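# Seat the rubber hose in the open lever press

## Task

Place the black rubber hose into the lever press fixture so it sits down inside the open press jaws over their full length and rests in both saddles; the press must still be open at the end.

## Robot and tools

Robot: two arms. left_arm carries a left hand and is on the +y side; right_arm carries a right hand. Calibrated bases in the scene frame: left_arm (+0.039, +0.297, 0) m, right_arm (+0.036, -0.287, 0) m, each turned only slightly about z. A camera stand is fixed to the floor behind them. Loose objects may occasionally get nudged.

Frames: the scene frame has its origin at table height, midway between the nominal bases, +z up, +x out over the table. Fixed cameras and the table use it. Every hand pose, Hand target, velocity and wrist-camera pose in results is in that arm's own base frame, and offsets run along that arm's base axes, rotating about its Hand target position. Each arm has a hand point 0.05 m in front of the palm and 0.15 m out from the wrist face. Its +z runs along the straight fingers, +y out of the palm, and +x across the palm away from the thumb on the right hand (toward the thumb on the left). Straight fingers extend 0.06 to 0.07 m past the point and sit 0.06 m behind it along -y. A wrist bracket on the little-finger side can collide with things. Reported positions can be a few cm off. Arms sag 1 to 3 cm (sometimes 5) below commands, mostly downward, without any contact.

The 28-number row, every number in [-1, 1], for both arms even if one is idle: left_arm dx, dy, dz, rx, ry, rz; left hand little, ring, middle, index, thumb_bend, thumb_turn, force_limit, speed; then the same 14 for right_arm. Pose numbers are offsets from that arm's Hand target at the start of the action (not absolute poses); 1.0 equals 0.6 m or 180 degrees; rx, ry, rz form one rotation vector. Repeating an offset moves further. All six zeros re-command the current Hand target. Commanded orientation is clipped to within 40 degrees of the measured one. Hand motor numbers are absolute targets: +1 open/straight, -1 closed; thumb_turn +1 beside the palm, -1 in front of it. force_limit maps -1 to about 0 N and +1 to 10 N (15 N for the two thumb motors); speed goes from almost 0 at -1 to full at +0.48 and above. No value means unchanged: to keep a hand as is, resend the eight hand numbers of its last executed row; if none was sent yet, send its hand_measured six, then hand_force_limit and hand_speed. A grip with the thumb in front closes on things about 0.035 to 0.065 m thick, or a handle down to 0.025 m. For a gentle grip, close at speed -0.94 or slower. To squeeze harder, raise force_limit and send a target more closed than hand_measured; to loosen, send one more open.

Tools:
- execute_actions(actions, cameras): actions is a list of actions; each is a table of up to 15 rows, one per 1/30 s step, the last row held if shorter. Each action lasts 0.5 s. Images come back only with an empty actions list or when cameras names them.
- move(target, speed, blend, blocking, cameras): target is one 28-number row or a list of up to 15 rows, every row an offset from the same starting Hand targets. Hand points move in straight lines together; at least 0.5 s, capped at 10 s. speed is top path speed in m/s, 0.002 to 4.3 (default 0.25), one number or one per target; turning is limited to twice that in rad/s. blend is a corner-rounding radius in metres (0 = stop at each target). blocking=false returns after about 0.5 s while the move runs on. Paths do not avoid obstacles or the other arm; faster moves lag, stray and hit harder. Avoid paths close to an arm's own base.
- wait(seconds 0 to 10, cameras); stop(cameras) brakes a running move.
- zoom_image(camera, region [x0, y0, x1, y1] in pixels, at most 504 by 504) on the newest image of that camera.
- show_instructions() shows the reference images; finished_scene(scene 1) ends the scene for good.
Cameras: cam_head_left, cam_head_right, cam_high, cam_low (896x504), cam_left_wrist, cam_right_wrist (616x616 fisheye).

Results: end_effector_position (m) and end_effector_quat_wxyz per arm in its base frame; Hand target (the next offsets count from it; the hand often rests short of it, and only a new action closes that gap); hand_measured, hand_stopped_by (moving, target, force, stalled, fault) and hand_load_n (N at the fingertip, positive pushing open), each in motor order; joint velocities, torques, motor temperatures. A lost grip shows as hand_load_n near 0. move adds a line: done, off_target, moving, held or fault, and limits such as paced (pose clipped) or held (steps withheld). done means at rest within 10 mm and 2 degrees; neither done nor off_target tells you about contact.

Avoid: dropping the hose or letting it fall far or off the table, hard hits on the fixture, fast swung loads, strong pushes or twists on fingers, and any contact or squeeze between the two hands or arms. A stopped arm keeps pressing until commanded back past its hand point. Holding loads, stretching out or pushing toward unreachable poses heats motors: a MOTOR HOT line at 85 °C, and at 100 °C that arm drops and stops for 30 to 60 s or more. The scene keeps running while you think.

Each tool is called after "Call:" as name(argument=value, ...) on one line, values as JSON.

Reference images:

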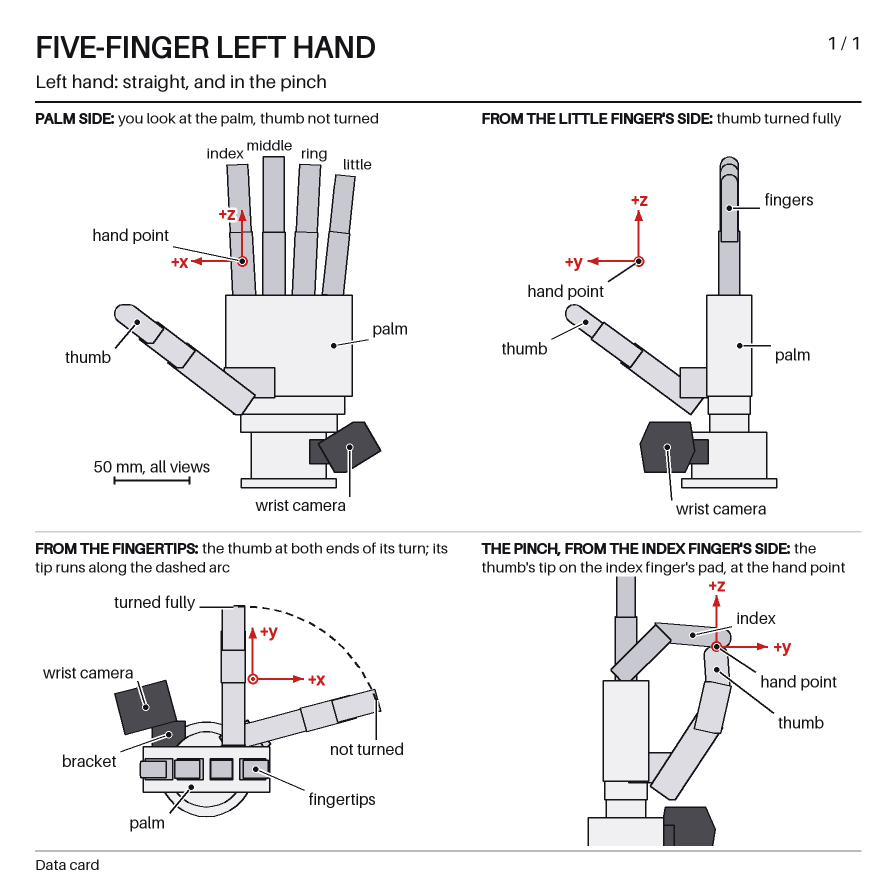

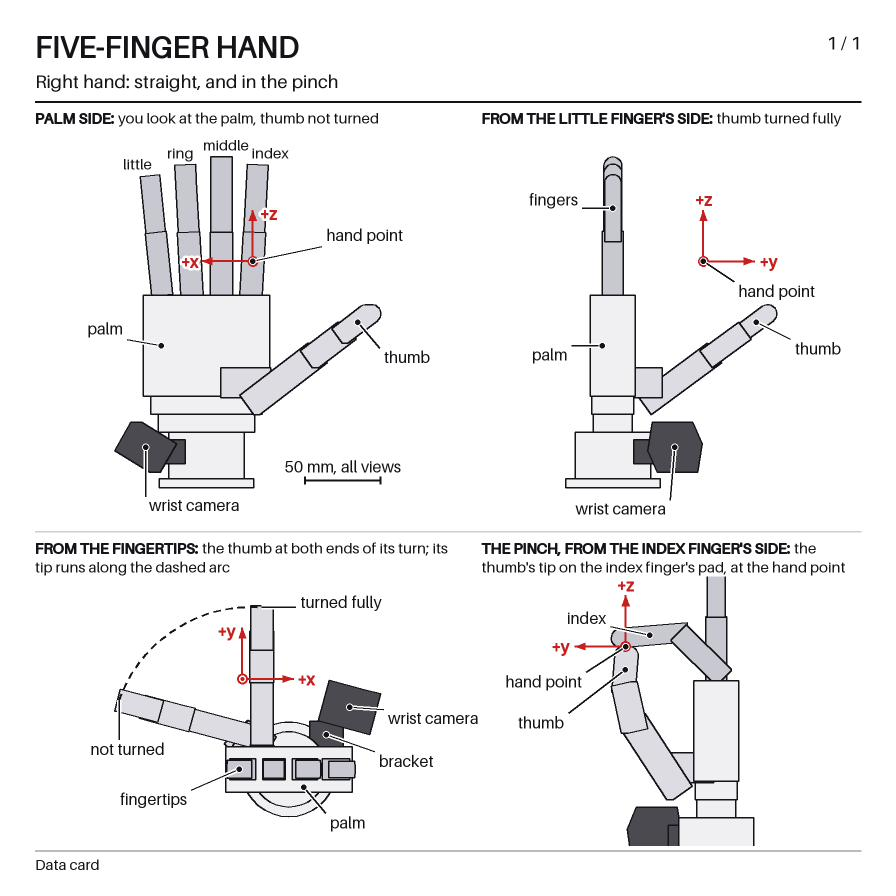

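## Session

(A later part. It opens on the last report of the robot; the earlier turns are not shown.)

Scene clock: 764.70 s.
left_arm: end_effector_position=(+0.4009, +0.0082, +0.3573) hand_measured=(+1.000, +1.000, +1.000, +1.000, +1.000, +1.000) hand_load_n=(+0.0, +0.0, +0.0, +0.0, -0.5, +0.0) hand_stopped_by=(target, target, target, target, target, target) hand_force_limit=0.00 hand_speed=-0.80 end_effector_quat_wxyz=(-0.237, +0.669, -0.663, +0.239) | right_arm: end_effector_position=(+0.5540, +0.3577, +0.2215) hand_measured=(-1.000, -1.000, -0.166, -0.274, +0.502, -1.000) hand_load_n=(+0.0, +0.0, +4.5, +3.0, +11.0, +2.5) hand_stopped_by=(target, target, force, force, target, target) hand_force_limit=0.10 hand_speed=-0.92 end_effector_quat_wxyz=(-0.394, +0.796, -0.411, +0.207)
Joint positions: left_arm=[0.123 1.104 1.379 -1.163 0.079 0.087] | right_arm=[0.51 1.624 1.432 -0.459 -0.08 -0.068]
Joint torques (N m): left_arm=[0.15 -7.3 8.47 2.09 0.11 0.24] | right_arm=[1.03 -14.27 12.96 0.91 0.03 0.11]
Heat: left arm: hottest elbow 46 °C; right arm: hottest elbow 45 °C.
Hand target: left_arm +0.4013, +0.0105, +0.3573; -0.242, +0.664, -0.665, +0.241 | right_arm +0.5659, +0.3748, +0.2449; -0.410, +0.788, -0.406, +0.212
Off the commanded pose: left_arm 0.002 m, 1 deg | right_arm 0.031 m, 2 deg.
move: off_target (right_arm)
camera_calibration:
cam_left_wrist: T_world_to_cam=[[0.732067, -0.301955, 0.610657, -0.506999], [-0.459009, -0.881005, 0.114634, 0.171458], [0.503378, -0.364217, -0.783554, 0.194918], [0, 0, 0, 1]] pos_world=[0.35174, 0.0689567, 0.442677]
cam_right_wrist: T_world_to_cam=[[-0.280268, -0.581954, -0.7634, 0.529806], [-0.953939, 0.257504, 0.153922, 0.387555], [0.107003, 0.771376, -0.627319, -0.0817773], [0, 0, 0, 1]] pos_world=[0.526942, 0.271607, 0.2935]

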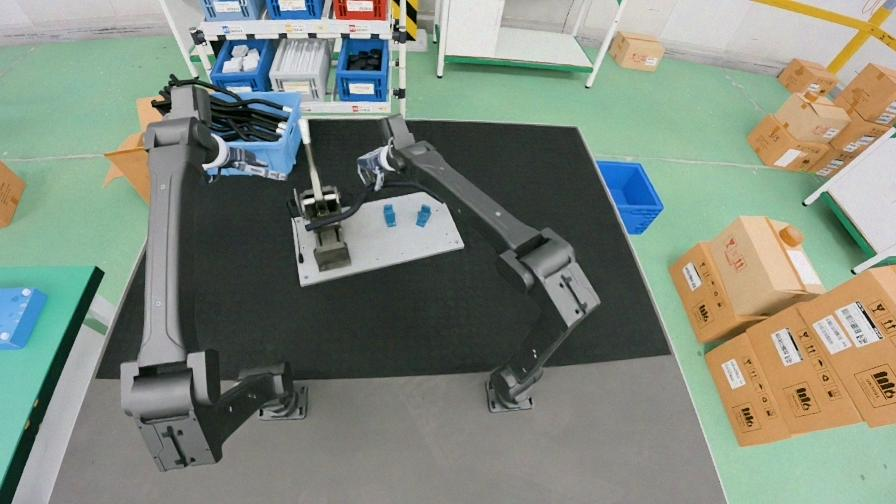

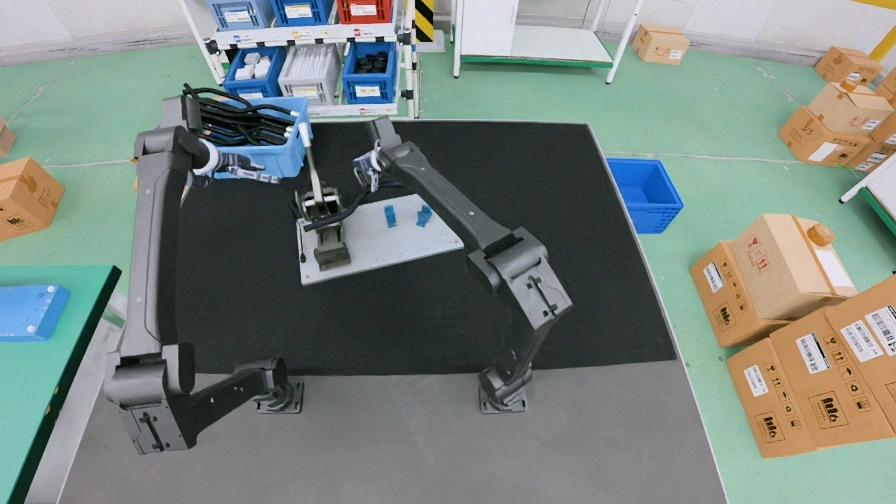

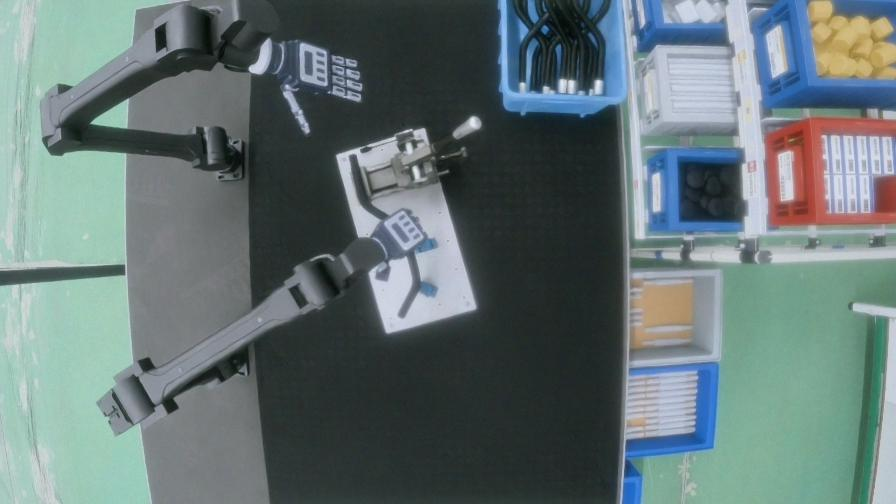

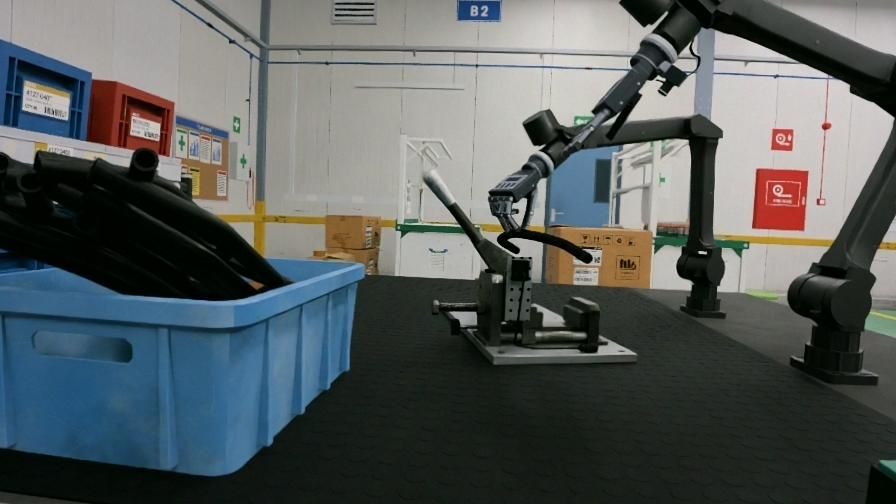

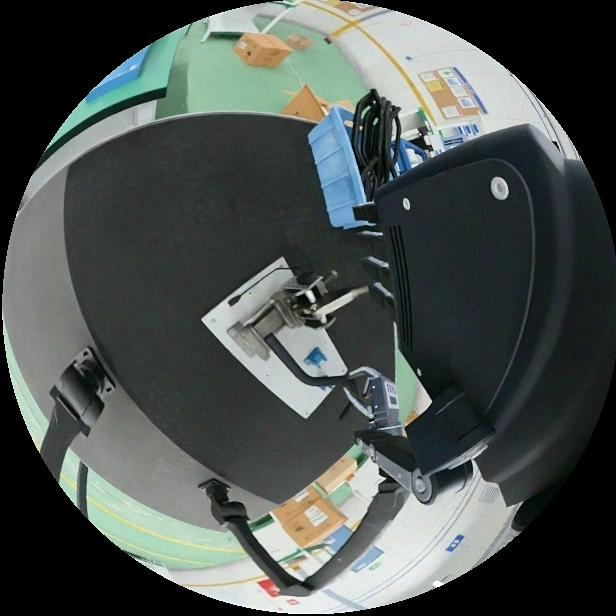

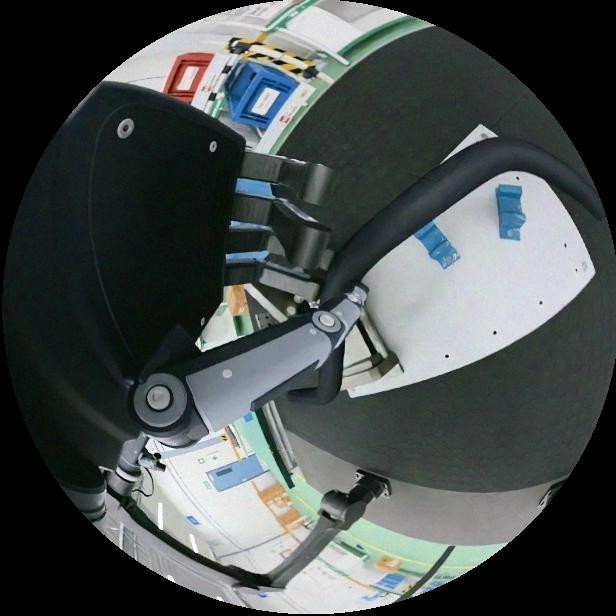

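Call:
move(target=[0,0,0,0,0,0,1,1,1,1,1,1,0,-0.8,0.0,0.0,-0.175,0,0,0,-1,-1,-0.75,-0.7,0.5,-1,0.1,-0.92], speed=0.08, cameras=["cam_high","cam_low","cam_right_wrist","cam_left_wrist"])

Call:
zoom_image(camera="cam_low", region=[420, 180, 640, 380])

Call:
zoom_image(camera="cam_right_wrist", region=[200, 100, 560, 460])

Call:
zoom_image(camera="cam_high", region=[320, 110, 500, 350])

Call:
zoom_image(camera="cam_left_wrist", region=[190, 230, 400, 440])

Scene clock: 842.23 s.
left_arm: end_effector_position=(+0.4009, +0.0082, +0.3573) hand_measured=(+1.000, +1.000, +1.000, +1.000, +1.000, +1.000) hand_load_n=(+0.0, +0.0, +0.0, +0.0, +0.0, -0.5) hand_stopped_by=(target, target, target, target, target, target) hand_force_limit=0.00 hand_speed=-0.80 end_effector_quat_wxyz=(-0.237, +0.669, -0.663, +0.239) | right_arm: end_effector_position=(+0.5683, +0.3656, +0.1517) hand_measured=(-1.000, -1.000, -0.166, -0.274, +0.502, -1.000) hand_load_n=(+0.0, +0.0, +5.0, +2.5, +11.0, +2.0) hand_stopped_by=(target, target, force, force, target, target) hand_force_limit=0.10 hand_speed=-0.92 end_effector_quat_wxyz=(-0.409, +0.788, -0.406, +0.217)
Joint positions: left_arm=[0.123 1.104 1.379 -1.163 0.079 0.087] | right_arm=[0.51 1.7 1.318 -0.228 -0.08 -0.067]
Joint torques (N m): left_arm=[0.09 -7.71 8.47 2.13 0.12 0.25] | right_arm=[1.08 -14.92 7.45 2.03 0.03 0.11]
Motor temperatures (°C): left_arm=[27 34 46 29 23 24] | right_arm=[32 36 48 26 29 25]
Heat: left arm: hottest elbow 46 °C; right arm: hottest elbow 48 °C.
Hand target: left_arm +0.4013, +0.0105, +0.3573; -0.242, +0.664, -0.665, +0.241 | right_arm +0.5659, +0.3748, +0.1400; -0.410, +0.788, -0.406, +0.212
Off the commanded pose: left_arm 0.002 m, 1 deg | right_arm 0.015 m, 1 deg.
move: off_target (right_arm)
camera_calibration:
cam_left_wrist: T_world_to_cam=[[0.732067, -0.301955, 0.610657, -0.506999], [-0.459009, -0.881005, 0.114634, 0.171458], [0.503378, -0.364217, -0.783554, 0.194918], [0, 0, 0, 1]] pos_world=[0.35174, 0.0689567, 0.442677]
cam_right_wrist: T_world_to_cam=[[-0.252524, -0.566034, -0.784752, 0.466838], [-0.958847, 0.255174, 0.124491, 0.417996], [0.129782, 0.783895, -0.607178, -0.153744], [0, 0, 0, 1]] pos_world=[0.538635, 0.278104, 0.220966]
Images, in order (width x height): cam_high 896x504, cam_low 896x504, cam_left_wrist 616x616, cam_right_wrist 616x616.

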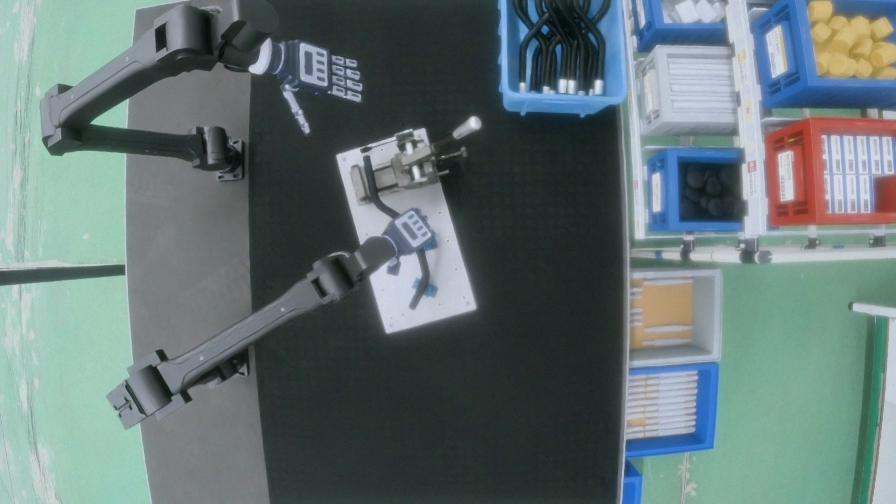

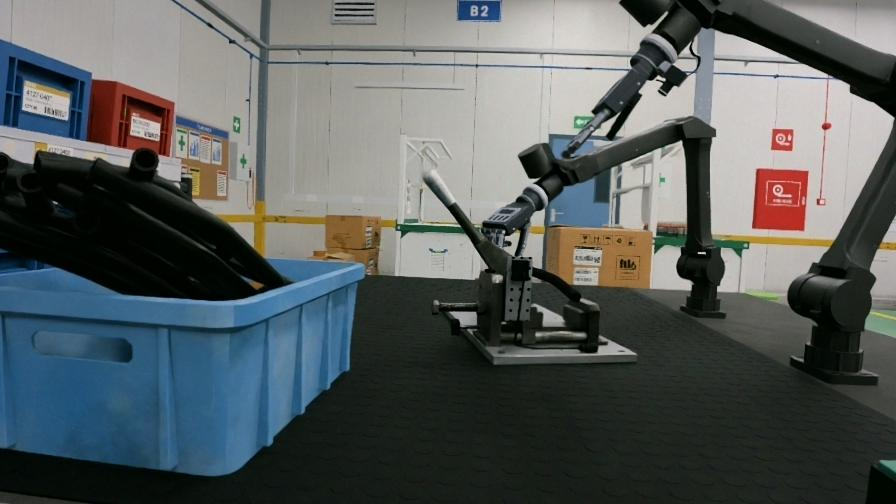

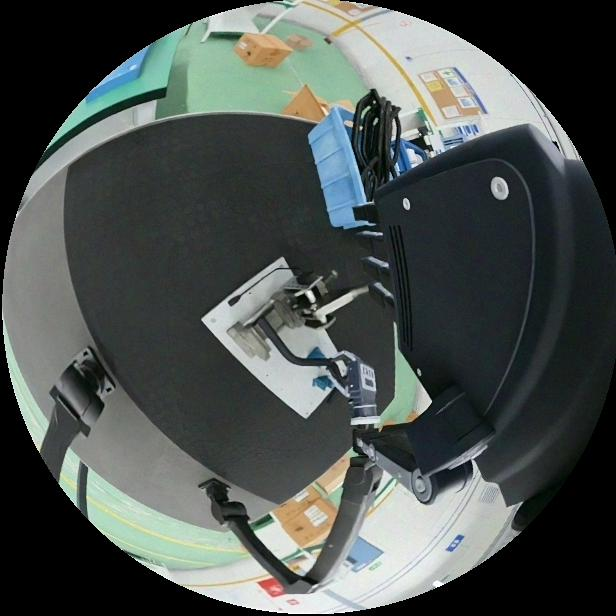

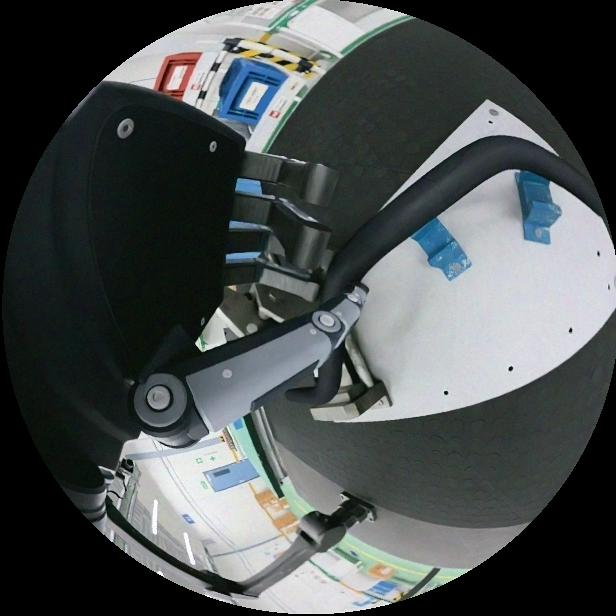

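Scaled by 2.291 from the camera's 896x504 image, which has a finer 1280x720 frame.

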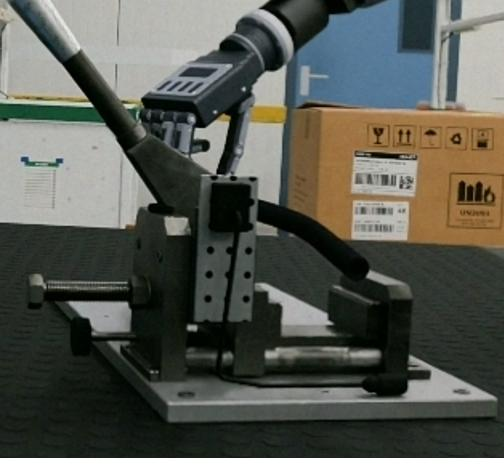

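Scaled by 1.400 from the camera's 616x616 image, which has a finer 880x880 frame.

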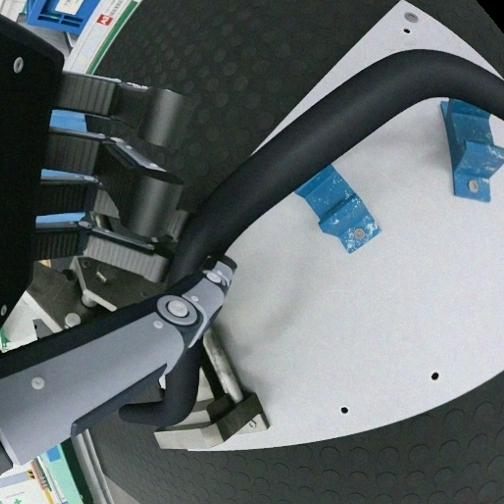

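Scaled by 2.100 from the camera's 896x504 image, which has a finer 1280x720 frame.

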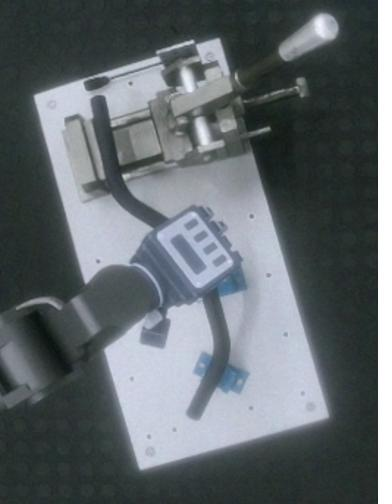

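Scaled by 2.400 from the camera's 616x616 image, which has a finer 880x880 frame.

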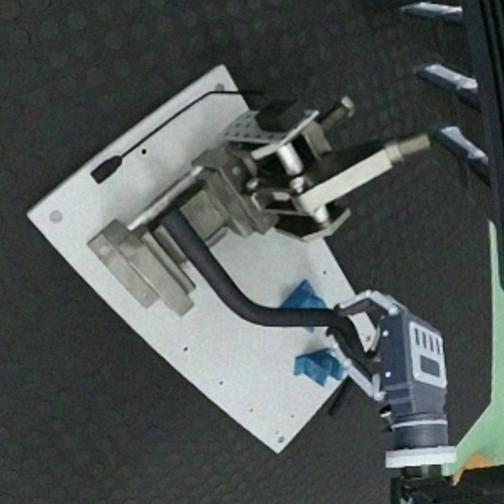

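Call:
zoom_image(camera="cam_high", region=[395, 225, 455, 320])

Call:
zoom_image(camera="cam_high", region=[345, 140, 405, 220])

Scaled by 5.305 from the camera's 896x504 image, which has a finer 1280x720 frame.

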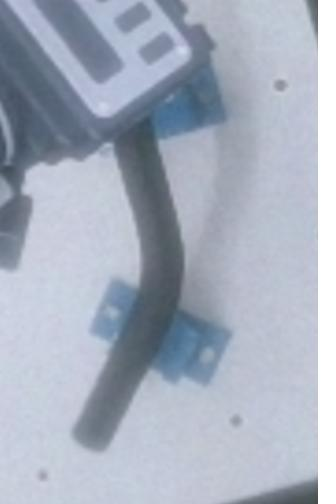

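Scaled by 6.300 from the camera's 896x504 image, which has a finer 1280x720 frame.

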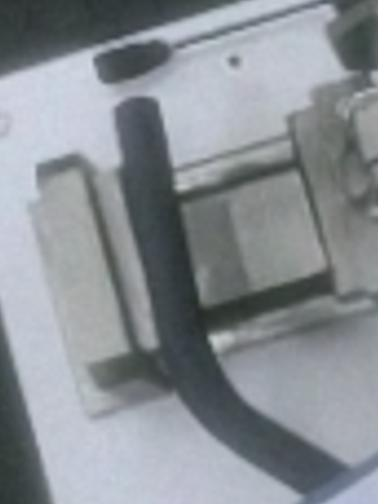

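Call:
move(target=[0,0,0,0,0,0,1,1,1,1,1,1,0,-0.8,0.012,0.003,-0.083,0,0,0.0056,-1,-1,-0.75,-0.7,0.5,-1,0.1,-0.92], speed=0.06, cameras=["cam_high","cam_low","cam_right_wrist","cam_left_wrist"])

Call:
zoom_image(camera="cam_high", region=[395, 225, 455, 320])

Call:
zoom_image(camera="cam_high", region=[345, 140, 405, 220])

Call:
zoom_image(camera="cam_right_wrist", region=[280, 100, 600, 420])

Call:
zoom_image(camera="cam_low", region=[470, 220, 630, 370])

Call:
zoom_image(camera="cam_left_wrist", region=[220, 290, 370, 420])

Scene clock: 908.53 s.
left_arm: end_effector_position=(+0.4009, +0.0082, +0.3573) hand_measured=(+1.000, +1.000, +1.000, +1.000, +1.000, +1.000) hand_load_n=(-0.5, +0.0, +0.0, +0.0, +0.0, +0.0) hand_stopped_by=(target, target, target, target, target, target) hand_force_limit=0.00 hand_speed=-0.80 end_effector_quat_wxyz=(-0.237, +0.669, -0.663, +0.239) | right_arm: end_effector_position=(+0.5745, +0.3724, +0.1043) hand_measured=(-1.000, -1.000, -0.166, -0.274, +0.502, -1.000) hand_load_n=(+0.0, +0.0, +5.0, +3.5, +10.5, +2.0) hand_stopped_by=(target, target, force, force, target, target) hand_force_limit=0.10 hand_speed=-0.92 end_effector_quat_wxyz=(-0.413, +0.789, -0.403, +0.212)
Joint positions: left_arm=[0.123 1.104 1.379 -1.163 0.079 0.087] | right_arm=[0.51 1.774 1.281 -0.115 -0.095 -0.067]
Joint torques (N m): left_arm=[0.26 -7.41 8.49 2.07 0.14 0.23] | right_arm=[0.56 -15.27 6.97 2.02 -0.18 -0.06]
Heat: left arm: hottest elbow 45 °C; right arm: hottest elbow 45 °C.
Hand target: left_arm +0.4013, +0.0105, +0.3573; -0.242, +0.664, -0.665, +0.241 | right_arm +0.5729, +0.3765, +0.0900; -0.412, +0.792, -0.400, +0.208
Off the commanded pose: left_arm 0.002 m, 1 deg | right_arm 0.015 m, 1 deg.
move: off_target (right_arm)
camera_calibration:
cam_left_wrist: T_world_to_cam=[[0.732067, -0.301955, 0.610657, -0.506999], [-0.459009, -0.881005, 0.114634, 0.171458], [0.503378, -0.364217, -0.783554, 0.194918], [0, 0, 0, 1]] pos_world=[0.35174, 0.0689567, 0.442677]
cam_right_wrist: T_world_to_cam=[[-0.247626, -0.562509, -0.788838, 0.431349], [-0.961557, 0.24244, 0.128965, 0.434004], [0.118702, 0.790447, -0.600918, -0.185436], [0, 0, 0, 1]] pos_world=[0.546144, 0.283995, 0.172861]
Images, in order (width x height): cam_high 896x504, cam_low 896x504, cam_left_wrist 616x616, cam_right_wrist 616x616.

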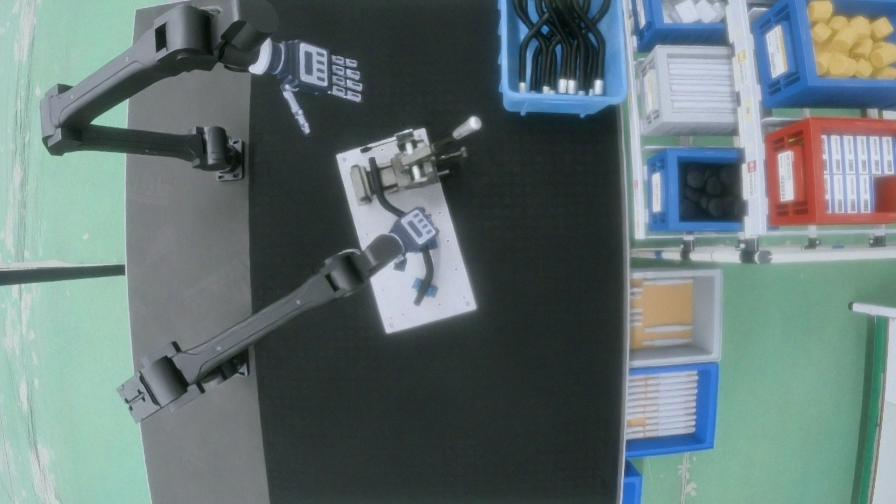

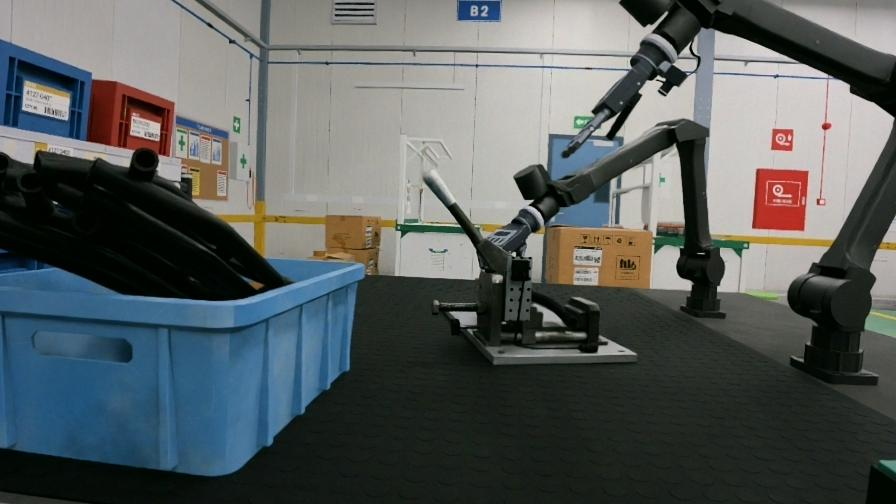

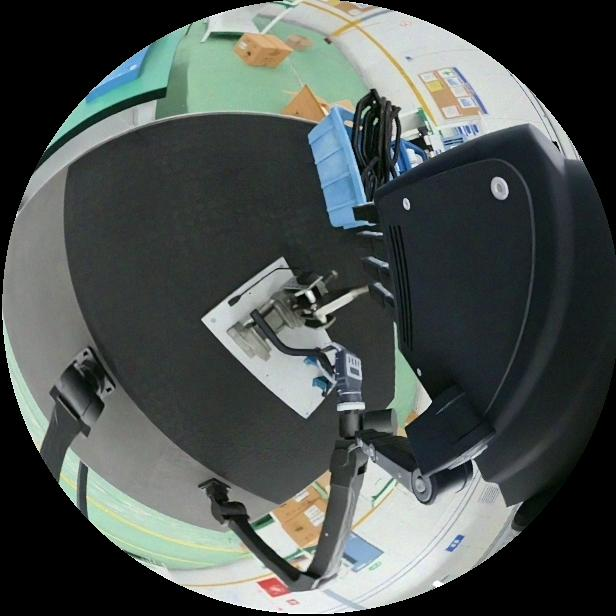

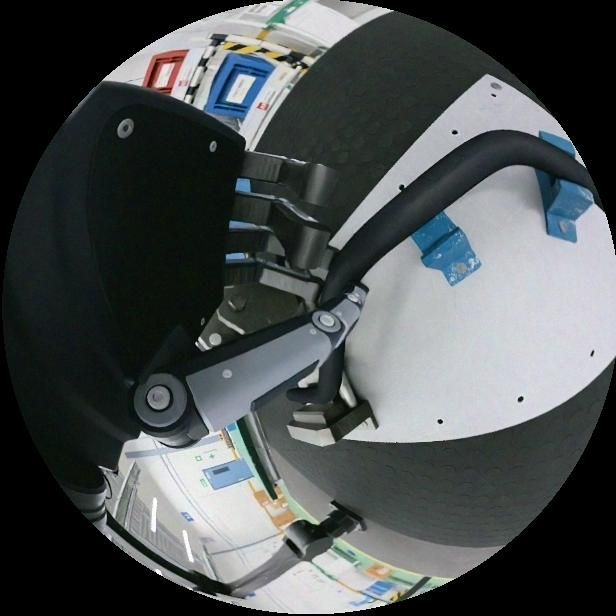

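Scaled by 5.305 from the camera's 896x504 image, which has a finer 1280x720 frame.

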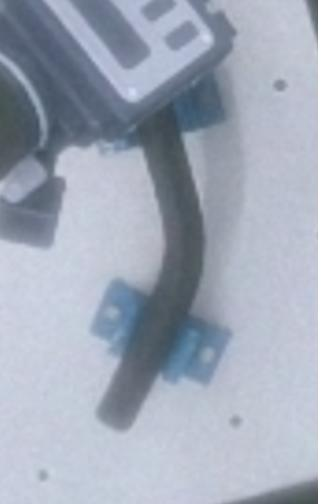

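Scaled by 6.300 from the camera's 896x504 image, which has a finer 1280x720 frame.

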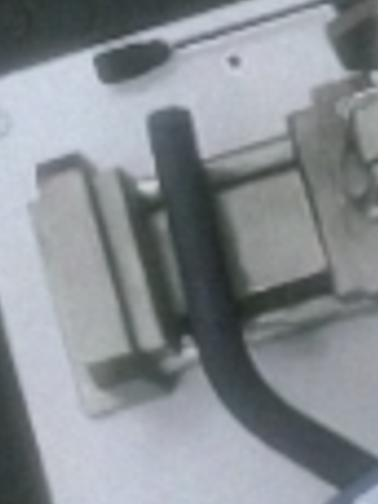

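Scaled by 1.575 from the camera's 616x616 image, which has a finer 880x880 frame.

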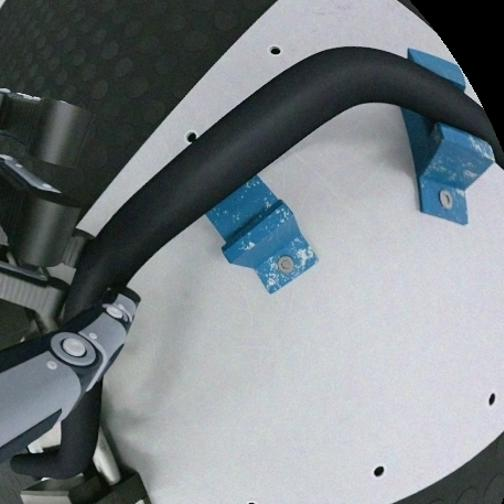

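Scaled by 3.150 from the camera's 896x504 image, which has a finer 1280x720 frame.

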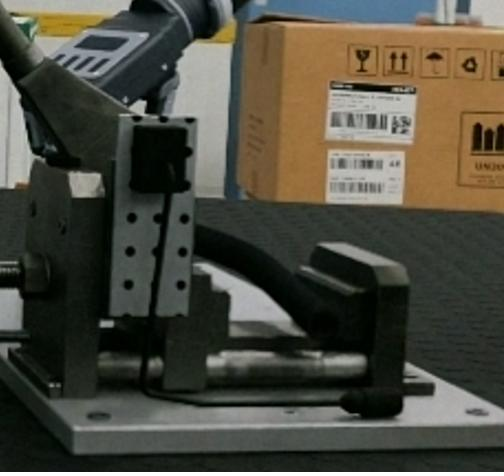

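Scaled by 3.360 from the camera's 616x616 image, which has a finer 880x880 frame.

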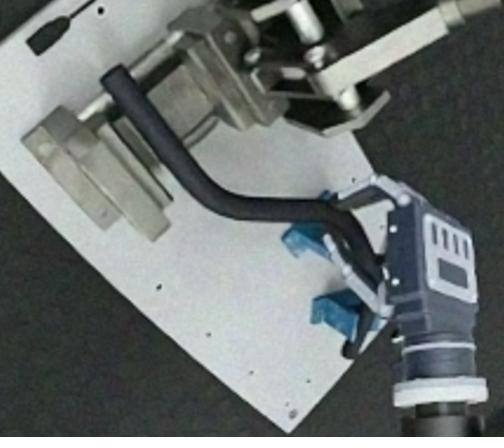

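Call:
move(target=[0,0,0,0,0,0,1,1,1,1,1,1,0,-0.8,-0.001,-0.010,-0.058,0,0,0.003,-1,-1,-0.75,-0.7,0.5,-1,0.1,-0.92], speed=0.05, cameras=["cam_high","cam_low","cam_right_wrist","cam_left_wrist"])

Call:
zoom_image(camera="cam_high", region=[395, 225, 455, 320])

Call:
zoom_image(camera="cam_high", region=[345, 140, 405, 220])

Call:
zoom_image(camera="cam_right_wrist", region=[280, 100, 600, 420])

Call:
zoom_image(camera="cam_low", region=[470, 220, 630, 370])

Call:
zoom_image(camera="cam_left_wrist", region=[220, 290, 370, 420])

Scene clock: 934.77 s.
left_arm: end_effector_position=(+0.4009, +0.0082, +0.3573) hand_measured=(+1.000, +1.000, +1.000, +1.000, +1.000, +1.000) hand_load_n=(+0.0, +0.0, +0.0, +0.0, +0.0, +0.0) hand_stopped_by=(target, target, target, target, target, target) hand_force_limit=0.00 hand_speed=-0.80 end_effector_quat_wxyz=(-0.237, +0.669, -0.663, +0.239) | right_arm: end_effector_position=(+0.5725, +0.3745, +0.0781) hand_measured=(-1.000, -1.000, -0.166, -0.274, +0.502, -1.000) hand_load_n=(+0.0, +0.0, +5.0, +2.5, +10.0, +3.5) hand_stopped_by=(target, target, force, force, target, target) hand_force_limit=0.10 hand_speed=-0.92 end_effector_quat_wxyz=(-0.421, +0.789, -0.395, +0.210)
Joint positions: left_arm=[0.123 1.104 1.379 -1.163 0.079 0.087] | right_arm=[0.51 1.806 1.24 -0.028 -0.111 -0.073]
Joint torques (N m): left_arm=[0.21 -7.47 8.58 2 0.12 0.24] | right_arm=[-0.26 -14.62 6.46 1.99 -0.19 -0.12]
Motor temperatures (°C): left_arm=[27 33 45 28 23 24] | right_arm=[32 36 42 26 29 25]
Heat: left arm: hottest elbow 45 °C; right arm: hottest elbow 42 °C.
Hand target: left_arm +0.4013, +0.0105, +0.3573; -0.242, +0.664, -0.665, +0.241 | right_arm +0.5725, +0.3706, +0.0553; -0.413, +0.794, -0.396, +0.206
Off the commanded pose: left_arm 0.002 m, 1 deg | right_arm 0.023 m, 1 deg.
move: off_target (right_arm)
camera_calibration:
cam_left_wrist: T_world_to_cam=[[0.732067, -0.301955, 0.610657, -0.506999], [-0.459009, -0.881005, 0.114634, 0.171458], [0.503378, -0.364217, -0.783554, 0.194918], [0, 0, 0, 1]] pos_world=[0.35174, 0.0689567, 0.442677]
cam_right_wrist: T_world_to_cam=[[-0.230614, -0.557642, -0.797404, 0.400462], [-0.966651, 0.225089, 0.122151, 0.444912], [0.11137, 0.798981, -0.590954, -0.202276], [0, 0, 0, 1]] pos_world=[0.544954, 0.284785, 0.145448]
Images, in order (width x height): cam_high 896x504, cam_low 896x504, cam_left_wrist 616x616, cam_right_wrist 616x616.

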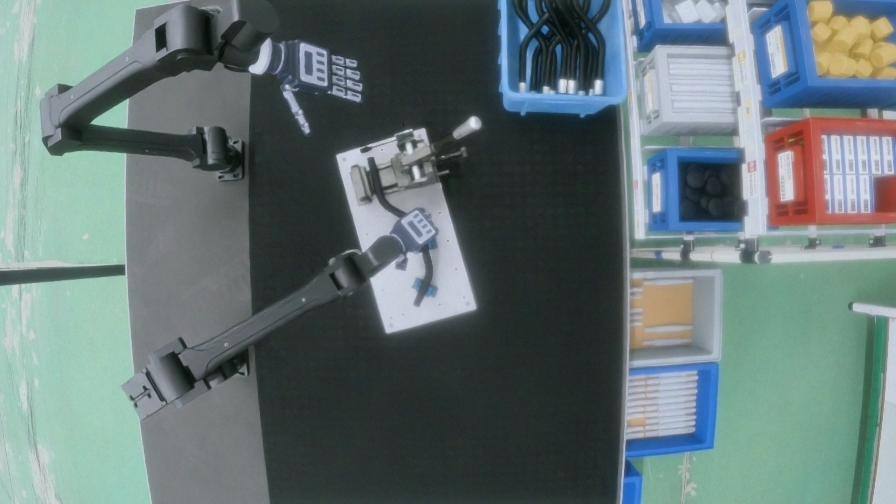

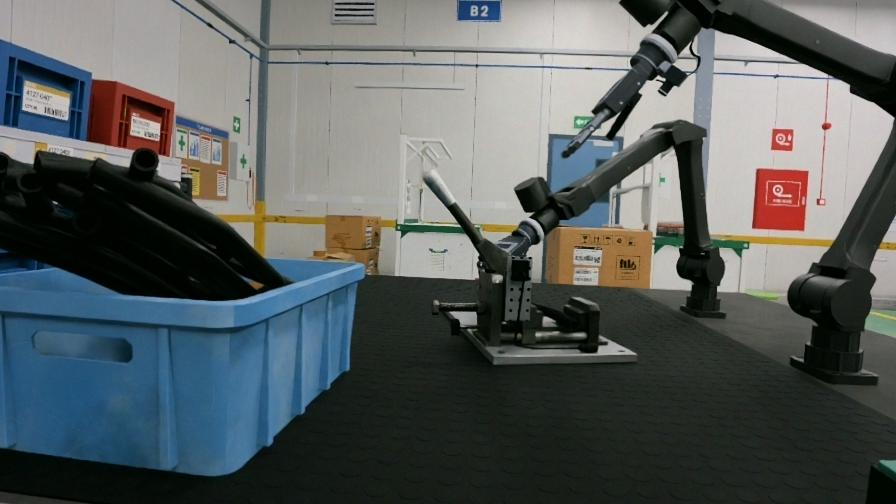

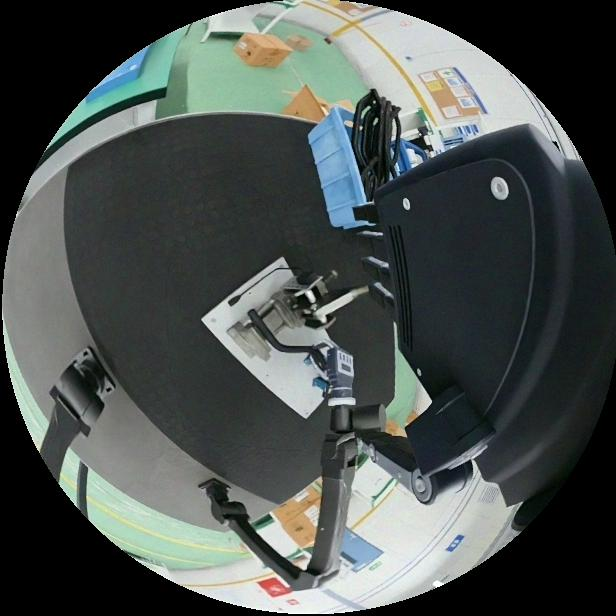

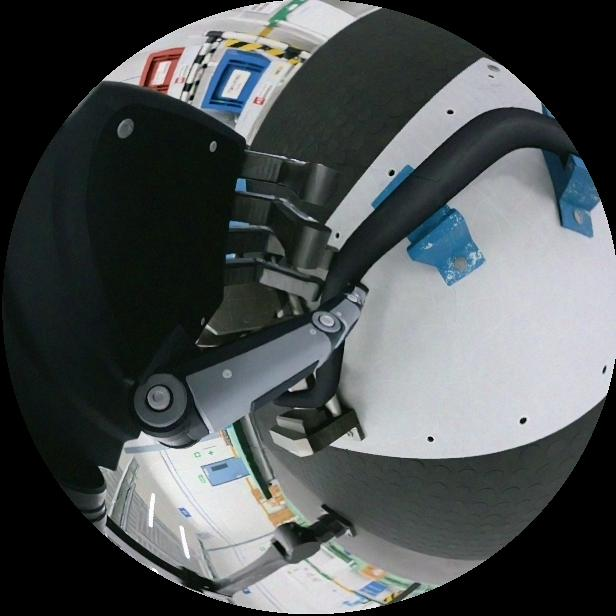

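Scaled by 5.305 from the camera's 896x504 image, which has a finer 1280x720 frame.

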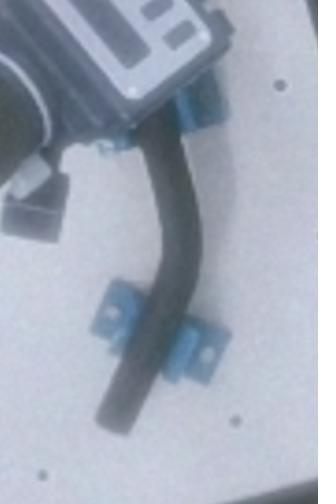

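Scaled by 6.300 from the camera's 896x504 image, which has a finer 1280x720 frame.

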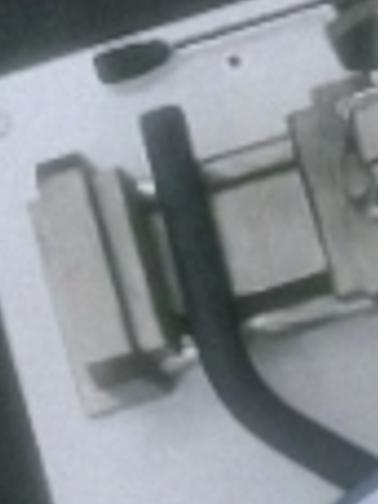

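Scaled by 1.575 from the camera's 616x616 image, which has a finer 880x880 frame.

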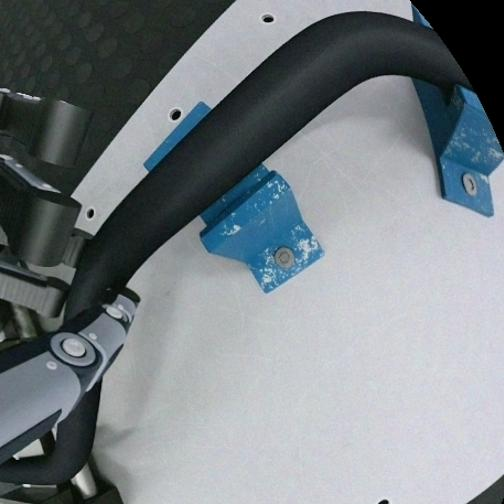

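Scaled by 3.150 from the camera's 896x504 image, which has a finer 1280x720 frame.

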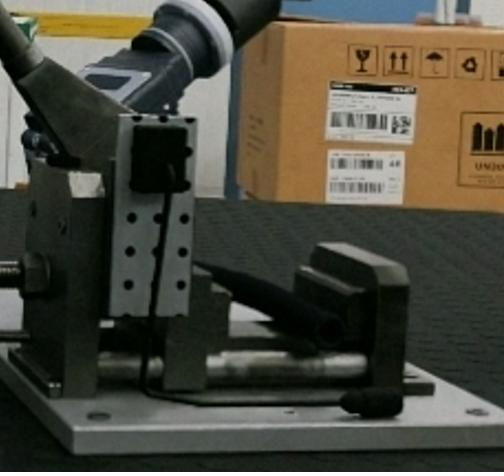

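Scaled by 3.360 from the camera's 616x616 image, which has a finer 880x880 frame.

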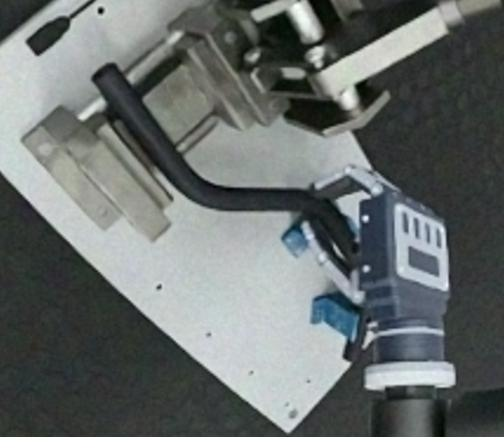

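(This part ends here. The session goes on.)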